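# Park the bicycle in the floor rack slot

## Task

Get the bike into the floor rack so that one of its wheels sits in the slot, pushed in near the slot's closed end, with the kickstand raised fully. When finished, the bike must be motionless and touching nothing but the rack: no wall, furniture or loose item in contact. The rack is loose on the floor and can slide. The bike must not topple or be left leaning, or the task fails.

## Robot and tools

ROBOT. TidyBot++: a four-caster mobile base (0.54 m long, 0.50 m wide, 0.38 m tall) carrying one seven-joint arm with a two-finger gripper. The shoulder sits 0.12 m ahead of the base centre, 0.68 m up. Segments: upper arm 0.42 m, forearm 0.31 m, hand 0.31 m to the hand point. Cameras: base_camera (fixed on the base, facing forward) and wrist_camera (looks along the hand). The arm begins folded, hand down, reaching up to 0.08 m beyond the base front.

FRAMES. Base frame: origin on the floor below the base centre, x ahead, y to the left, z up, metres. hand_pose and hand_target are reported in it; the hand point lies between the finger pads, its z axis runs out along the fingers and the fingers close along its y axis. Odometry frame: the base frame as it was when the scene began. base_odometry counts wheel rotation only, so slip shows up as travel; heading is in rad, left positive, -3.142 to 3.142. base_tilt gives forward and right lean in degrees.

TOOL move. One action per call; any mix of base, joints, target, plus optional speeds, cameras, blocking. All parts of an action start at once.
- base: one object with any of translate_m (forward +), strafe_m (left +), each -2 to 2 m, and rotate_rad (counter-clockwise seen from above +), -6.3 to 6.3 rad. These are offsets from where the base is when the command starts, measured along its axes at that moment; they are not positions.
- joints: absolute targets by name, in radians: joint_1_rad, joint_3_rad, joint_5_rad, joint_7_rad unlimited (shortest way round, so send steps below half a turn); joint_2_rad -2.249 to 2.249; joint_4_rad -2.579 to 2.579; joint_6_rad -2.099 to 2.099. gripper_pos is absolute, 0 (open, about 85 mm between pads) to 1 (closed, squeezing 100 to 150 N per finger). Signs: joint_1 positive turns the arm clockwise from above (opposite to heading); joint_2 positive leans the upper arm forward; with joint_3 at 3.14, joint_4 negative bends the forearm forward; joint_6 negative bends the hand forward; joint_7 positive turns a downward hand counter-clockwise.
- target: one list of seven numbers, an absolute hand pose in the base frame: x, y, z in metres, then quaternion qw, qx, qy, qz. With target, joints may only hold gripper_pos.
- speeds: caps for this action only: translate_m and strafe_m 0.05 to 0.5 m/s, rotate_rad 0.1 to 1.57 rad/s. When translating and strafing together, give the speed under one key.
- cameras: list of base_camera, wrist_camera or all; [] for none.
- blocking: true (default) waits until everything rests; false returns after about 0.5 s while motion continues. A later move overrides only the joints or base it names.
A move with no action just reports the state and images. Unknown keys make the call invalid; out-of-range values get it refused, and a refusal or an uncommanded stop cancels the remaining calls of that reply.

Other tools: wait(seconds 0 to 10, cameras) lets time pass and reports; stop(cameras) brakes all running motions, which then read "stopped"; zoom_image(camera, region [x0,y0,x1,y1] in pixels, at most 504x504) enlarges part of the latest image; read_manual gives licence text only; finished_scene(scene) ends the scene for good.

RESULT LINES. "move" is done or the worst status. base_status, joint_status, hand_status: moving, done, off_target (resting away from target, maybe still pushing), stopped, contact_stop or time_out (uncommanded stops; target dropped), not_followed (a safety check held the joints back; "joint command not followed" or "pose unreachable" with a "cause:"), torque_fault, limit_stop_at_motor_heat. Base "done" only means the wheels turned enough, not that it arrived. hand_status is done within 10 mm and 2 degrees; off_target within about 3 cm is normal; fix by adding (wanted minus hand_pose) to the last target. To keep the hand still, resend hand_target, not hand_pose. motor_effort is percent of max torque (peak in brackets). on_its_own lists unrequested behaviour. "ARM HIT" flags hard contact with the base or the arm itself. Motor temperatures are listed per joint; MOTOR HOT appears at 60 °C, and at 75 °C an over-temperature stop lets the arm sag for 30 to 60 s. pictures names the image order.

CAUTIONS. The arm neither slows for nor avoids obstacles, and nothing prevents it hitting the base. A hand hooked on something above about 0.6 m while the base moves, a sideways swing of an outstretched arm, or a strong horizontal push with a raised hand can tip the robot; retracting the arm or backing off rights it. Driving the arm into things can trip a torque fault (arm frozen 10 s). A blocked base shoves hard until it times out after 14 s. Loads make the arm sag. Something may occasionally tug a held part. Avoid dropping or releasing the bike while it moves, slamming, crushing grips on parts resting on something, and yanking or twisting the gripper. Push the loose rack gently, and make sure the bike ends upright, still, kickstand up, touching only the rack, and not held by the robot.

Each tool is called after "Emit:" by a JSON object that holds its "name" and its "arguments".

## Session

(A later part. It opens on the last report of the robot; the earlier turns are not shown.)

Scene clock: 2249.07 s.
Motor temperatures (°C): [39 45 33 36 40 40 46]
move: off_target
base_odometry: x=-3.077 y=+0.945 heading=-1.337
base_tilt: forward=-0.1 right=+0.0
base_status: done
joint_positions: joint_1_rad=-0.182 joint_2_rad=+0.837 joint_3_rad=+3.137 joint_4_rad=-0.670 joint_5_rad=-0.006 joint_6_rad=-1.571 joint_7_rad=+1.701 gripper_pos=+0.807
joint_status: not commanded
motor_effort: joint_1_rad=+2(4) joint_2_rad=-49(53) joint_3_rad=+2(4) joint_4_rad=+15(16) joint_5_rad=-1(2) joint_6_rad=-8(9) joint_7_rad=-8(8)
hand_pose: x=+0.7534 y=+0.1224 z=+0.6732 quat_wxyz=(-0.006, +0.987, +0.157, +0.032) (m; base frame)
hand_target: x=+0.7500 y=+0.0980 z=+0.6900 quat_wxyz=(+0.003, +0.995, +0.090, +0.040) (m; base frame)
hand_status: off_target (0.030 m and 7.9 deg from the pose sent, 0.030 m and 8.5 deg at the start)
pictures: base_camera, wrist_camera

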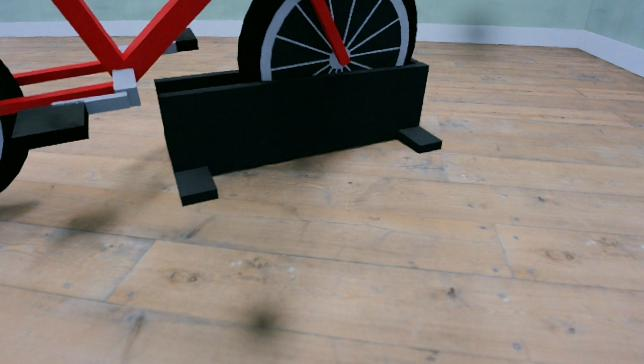

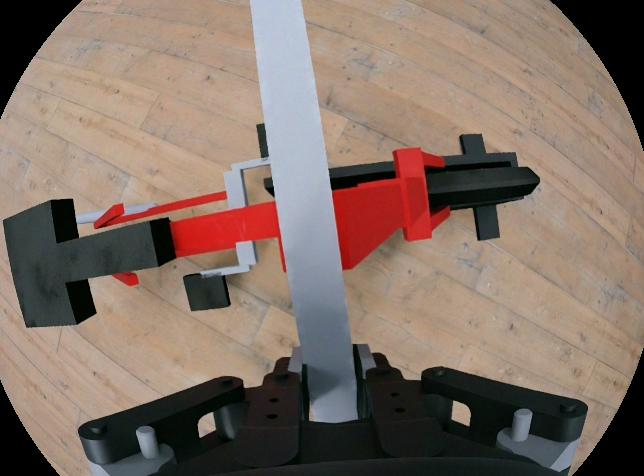

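Emit:
{"name": "move", "arguments": {"joints": {"gripper_pos": 0.7}}}

Scene clock: 2252.63 s.
Motor temperatures (°C): [39 45 32 36 40 40 46]
move: done
base_odometry: x=-3.077 y=+0.945 heading=-1.337
base_tilt: forward=+0.0 right=+0.0
base_status: not commanded
joint_positions: joint_1_rad=-0.171 joint_2_rad=+0.815 joint_3_rad=+3.142 joint_4_rad=-0.677 joint_5_rad=-0.006 joint_6_rad=-1.571 joint_7_rad=+1.651 gripper_pos=+0.700
joint_status: all done
motor_effort: joint_1_rad=-1(4) joint_2_rad=-43(50) joint_3_rad=+1(4) joint_4_rad=+15(17) joint_5_rad=+0(4) joint_6_rad=+0(8) joint_7_rad=+0(8)
hand_pose: x=+0.7529 y=+0.1123 z=+0.6845 quat_wxyz=(-0.005, +0.991, +0.125, +0.039) (m; base frame)
hand_target: x=+0.7500 y=+0.0980 z=+0.6900 quat_wxyz=(+0.003, +0.995, +0.090, +0.040) (m; base frame)
hand_status: not commanded
pictures: base_camera, wrist_camera

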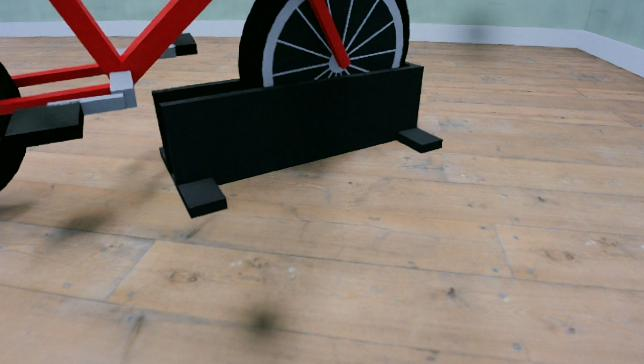

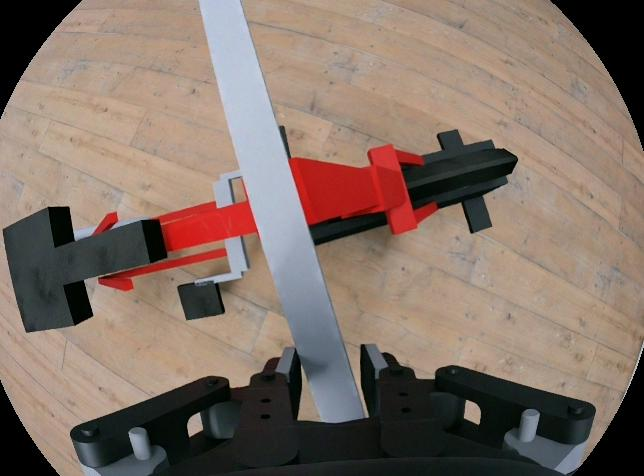

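Emit:
{"name": "wait", "arguments": {"seconds": 2, "cameras": ["wrist_camera"]}}

Emit:
{"name": "move", "arguments": {"joints": {"gripper_pos": 0.3}}}

Scene clock: 2271.40 s.
Motor temperatures (°C): [39 45 32 36 40 40 46]
base_odometry: x=-3.077 y=+0.945 heading=-1.337
base_tilt: forward=+0.0 right=+0.0
base_status: not commanded
joint_positions: joint_1_rad=-0.171 joint_2_rad=+0.815 joint_3_rad=+3.142 joint_4_rad=-0.677 joint_5_rad=-0.006 joint_6_rad=-1.571 joint_7_rad=+1.651 gripper_pos=+0.700
joint_status: all done
motor_effort: joint_1_rad=+0(4) joint_2_rad=-42(50) joint_3_rad=+1(4) joint_4_rad=+15(17) joint_5_rad=+0(4) joint_6_rad=+2(8) joint_7_rad=+0(8)
hand_pose: x=+0.7529 y=+0.1123 z=+0.6845 quat_wxyz=(-0.005, +0.991, +0.125, +0.039) (m; base frame)
hand_target: x=+0.7500 y=+0.0980 z=+0.6900 quat_wxyz=(+0.003, +0.995, +0.090, +0.040) (m; base frame)
hand_status: not commanded
wait: 2.00 s; at rest from the start
pictures: wrist_camera

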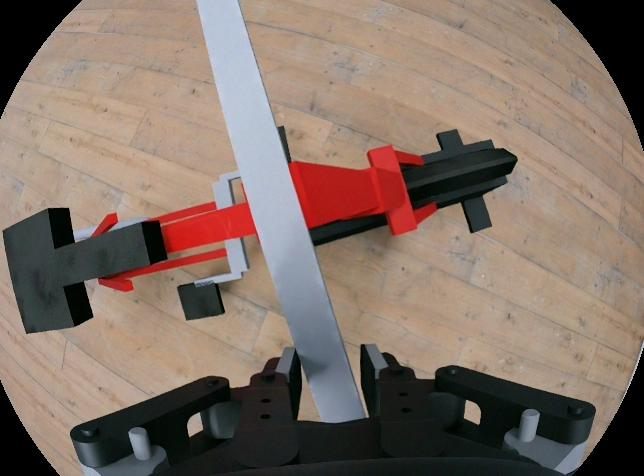

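Scene clock: 2272.17 s.
Motor temperatures (°C): [39 45 32 36 40 40 46]
move: done
base_odometry: x=-3.077 y=+0.945 heading=-1.337
base_tilt: forward=+0.0 right=-0.1
base_status: not commanded
joint_positions: joint_1_rad=-0.171 joint_2_rad=+0.815 joint_3_rad=+3.142 joint_4_rad=-0.677 joint_5_rad=-0.006 joint_6_rad=-1.571 joint_7_rad=+1.651 gripper_pos=+0.300
joint_status: all done
motor_effort: joint_1_rad=-1(1) joint_2_rad=-42(43) joint_3_rad=+1(1) joint_4_rad=+15(16) joint_5_rad=+0(0) joint_6_rad=+1(2) joint_7_rad=+0(0)
hand_pose: x=+0.7529 y=+0.1123 z=+0.6845 quat_wxyz=(-0.005, +0.991, +0.125, +0.039) (m; base frame)
hand_target: x=+0.7500 y=+0.0980 z=+0.6900 quat_wxyz=(+0.003, +0.995, +0.090, +0.040) (m; base frame)
hand_status: not commanded
pictures: base_camera, wrist_camera

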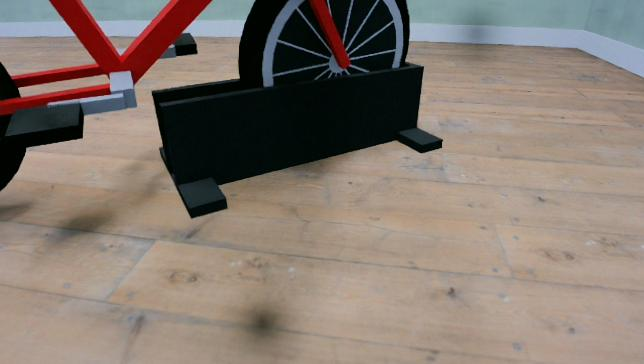

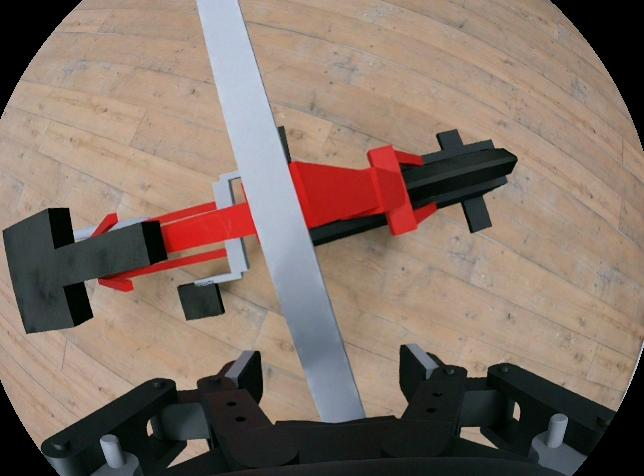

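Emit:
{"name": "move", "arguments": {"joints": {"gripper_pos": 0.0}, "cameras": []}}

Emit:
{"name": "move", "arguments": {"target": [0.75, 0.098, 0.76, 0.0032, 0.9952, 0.0898, 0.0398]}}

Scene clock: 2277.20 s.
Motor temperatures (°C): [39 45 32 36 40 40 46]
move: done
base_odometry: x=-3.077 y=+0.945 heading=-1.337
base_tilt: forward=-0.1 right=+0.0
base_status: not commanded
joint_positions: joint_1_rad=-0.171 joint_2_rad=+0.815 joint_3_rad=+3.142 joint_4_rad=-0.677 joint_5_rad=-0.006 joint_6_rad=-1.571 joint_7_rad=+1.651 gripper_pos=+0.000
joint_status: all done
motor_effort: joint_1_rad=+0(1) joint_2_rad=-42(43) joint_3_rad=+1(1) joint_4_rad=+15(16) joint_5_rad=+0(0) joint_6_rad=+1(2) joint_7_rad=+0(0)
hand_pose: x=+0.7529 y=+0.1123 z=+0.6845 quat_wxyz=(-0.005, +0.991, +0.125, +0.039) (m; base frame)
hand_target: x=+0.7500 y=+0.0980 z=+0.6900 quat_wxyz=(+0.003, +0.995, +0.090, +0.040) (m; base frame)
hand_status: not commanded
pictures: none
No camera images: "cameras" was empty.

Scene clock: 2278.93 s.
Motor temperatures (°C): [39 45 32 36 40 40 46]
move: off_target
base_odometry: x=-3.077 y=+0.945 heading=-1.337
base_tilt: forward=-0.1 right=+0.0
base_status: not commanded
joint_positions: joint_1_rad=-0.171 joint_2_rad=+0.861 joint_3_rad=+3.163 joint_4_rad=-0.334 joint_5_rad=-0.006 joint_6_rad=-1.802 joint_7_rad=+1.651 gripper_pos=+0.000
joint_status: not commanded
motor_effort: joint_1_rad=-1(1) joint_2_rad=-43(44) joint_3_rad=+1(2) joint_4_rad=+15(16) joint_5_rad=+0(1) joint_6_rad=+2(2) joint_7_rad=+0(0)
hand_pose: x=+0.7667 y=+0.1068 z=+0.7633 quat_wxyz=(+0.002, +0.990, +0.119, +0.072) (m; base frame)
hand_target: x=+0.7500 y=+0.0980 z=+0.7600 quat_wxyz=(+0.003, +0.995, +0.090, +0.040) (m; base frame)
hand_status: off_target (0.019 m and 5.0 deg from the pose sent, 0.077 m and 4.1 deg at the start)
pictures: base_camera, wrist_camera

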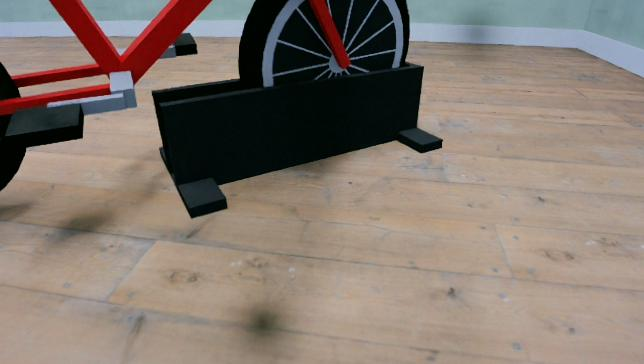

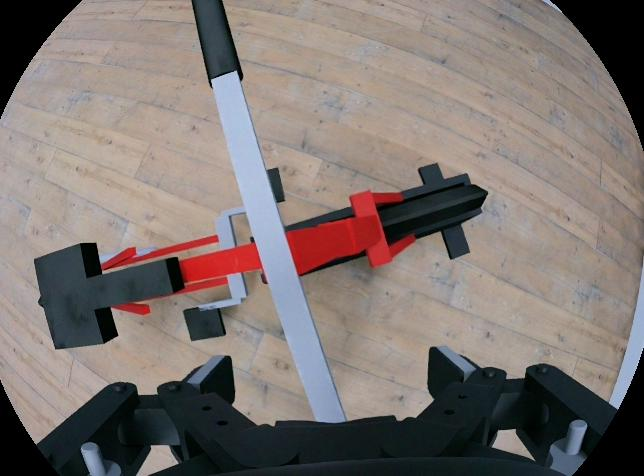

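Emit:
{"name": "move", "arguments": {"base": {"translate_m": -0.45}, "speeds": {"translate_m": 0.2}}}

Emit:
{"name": "move", "arguments": {"joints": {"joint_1_rad": 0, "joint_2_rad": -0.35, "joint_3_rad": 3.14, "joint_4_rad": -2.2, "joint_5_rad": 0, "joint_6_rad": -0.5, "joint_7_rad": 1.57}}}

Scene clock: 2297.63 s.
Motor temperatures (°C): [39 44 32 36 40 40 46]
move: done
base_odometry: x=-3.182 y=+1.382 heading=-1.337
base_tilt: forward=+0.0 right=+0.0
base_status: done
joint_positions: joint_1_rad=-0.170 joint_2_rad=+0.870 joint_3_rad=+3.164 joint_4_rad=-0.333 joint_5_rad=-0.006 joint_6_rad=-1.809 joint_7_rad=+1.651 gripper_pos=+0.000
joint_status: not commanded
motor_effort: joint_1_rad=-1(2) joint_2_rad=-43(45) joint_3_rad=+2(2) joint_4_rad=+15(16) joint_5_rad=+0(1) joint_6_rad=+1(3) joint_7_rad=+0(0)
hand_pose: x=+0.7657 y=+0.1060 z=+0.7574 quat_wxyz=(+0.003, +0.991, +0.119, +0.065) (m; base frame)
hand_target: x=+0.7500 y=+0.0980 z=+0.7600 quat_wxyz=(+0.003, +0.995, +0.090, +0.040) (m; base frame)
hand_status: not commanded
pictures: base_camera, wrist_camera

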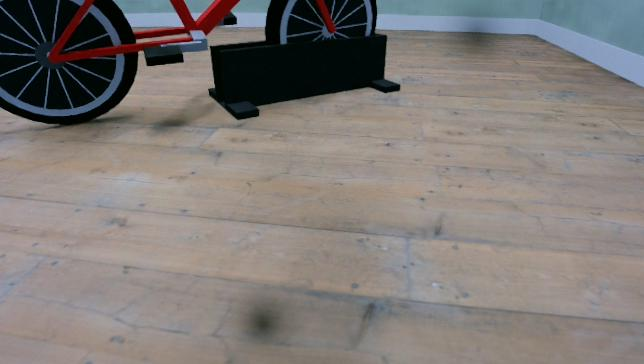

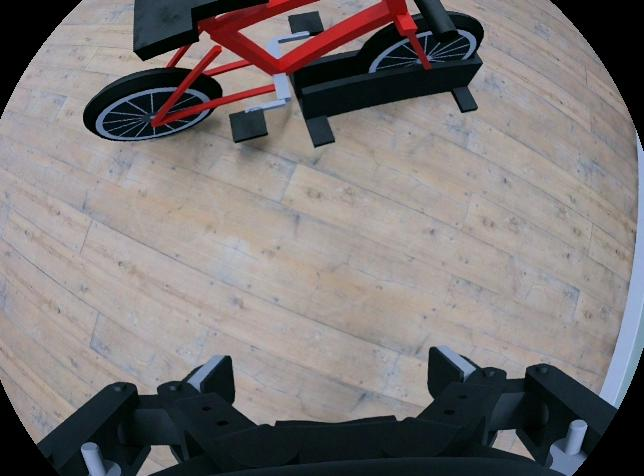

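Scene clock: 2300.97 s.
Motor temperatures (°C): [39 44 32 36 40 40 46]
move: done
base_odometry: x=-3.182 y=+1.382 heading=-1.337
base_tilt: forward=-0.1 right=+0.0
base_status: not commanded
joint_positions: joint_1_rad=-0.013 joint_2_rad=-0.329 joint_3_rad=+3.159 joint_4_rad=-2.172 joint_5_rad=-0.006 joint_6_rad=-0.584 joint_7_rad=+1.648 gripper_pos=+0.000
joint_status: all done
motor_effort: joint_1_rad=+0(2) joint_2_rad=-7(44) joint_3_rad=+2(3) joint_4_rad=+17(20) joint_5_rad=+0(2) joint_6_rad=+6(8) joint_7_rad=+0(1)
hand_pose: x=+0.4902 y=+0.0007 z=+0.7607 quat_wxyz=(+0.009, +0.936, +0.032, +0.350) (m; base frame)
hand_target: x=+0.4984 y=+0.0020 z=+0.7717 quat_wxyz=(+0.000, +0.923, +0.000, +0.386) (m; base frame)
hand_status: not commanded
pictures: base_camera, wrist_camera

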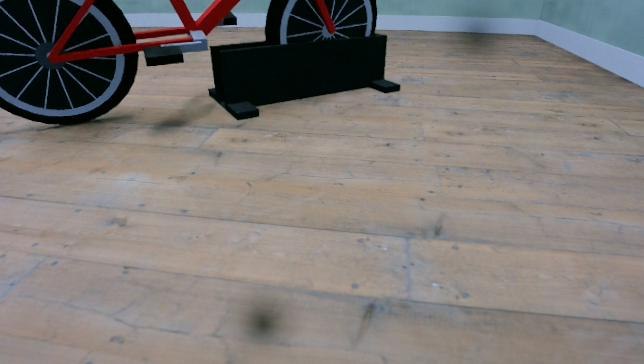

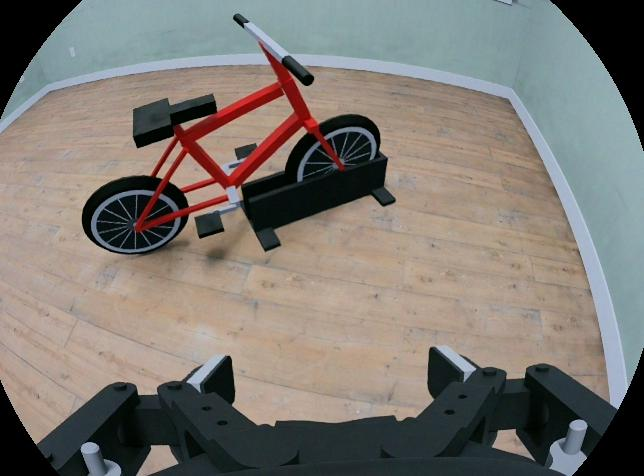

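Emit:
{"name": "zoom_image", "arguments": {"camera": "base_camera", "region": [0, 0, 400, 140]}}

Emit:
{"name": "zoom_image", "arguments": {"camera": "wrist_camera", "region": [70, 80, 410, 270]}}

Scaled by 1.260.

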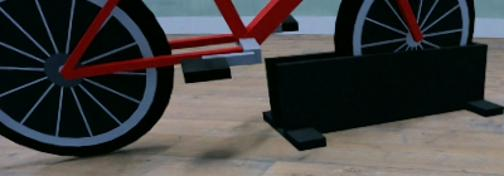

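Scaled by 1.482.

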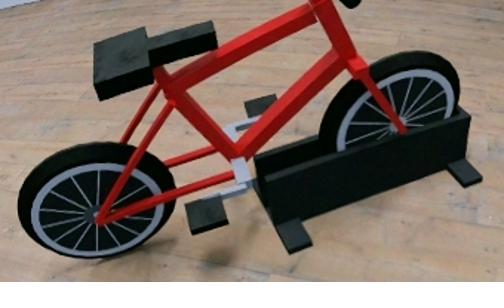

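Emit:
{"name": "finished_scene", "arguments": {"scene": 1}}

The scene is finished: the task was done.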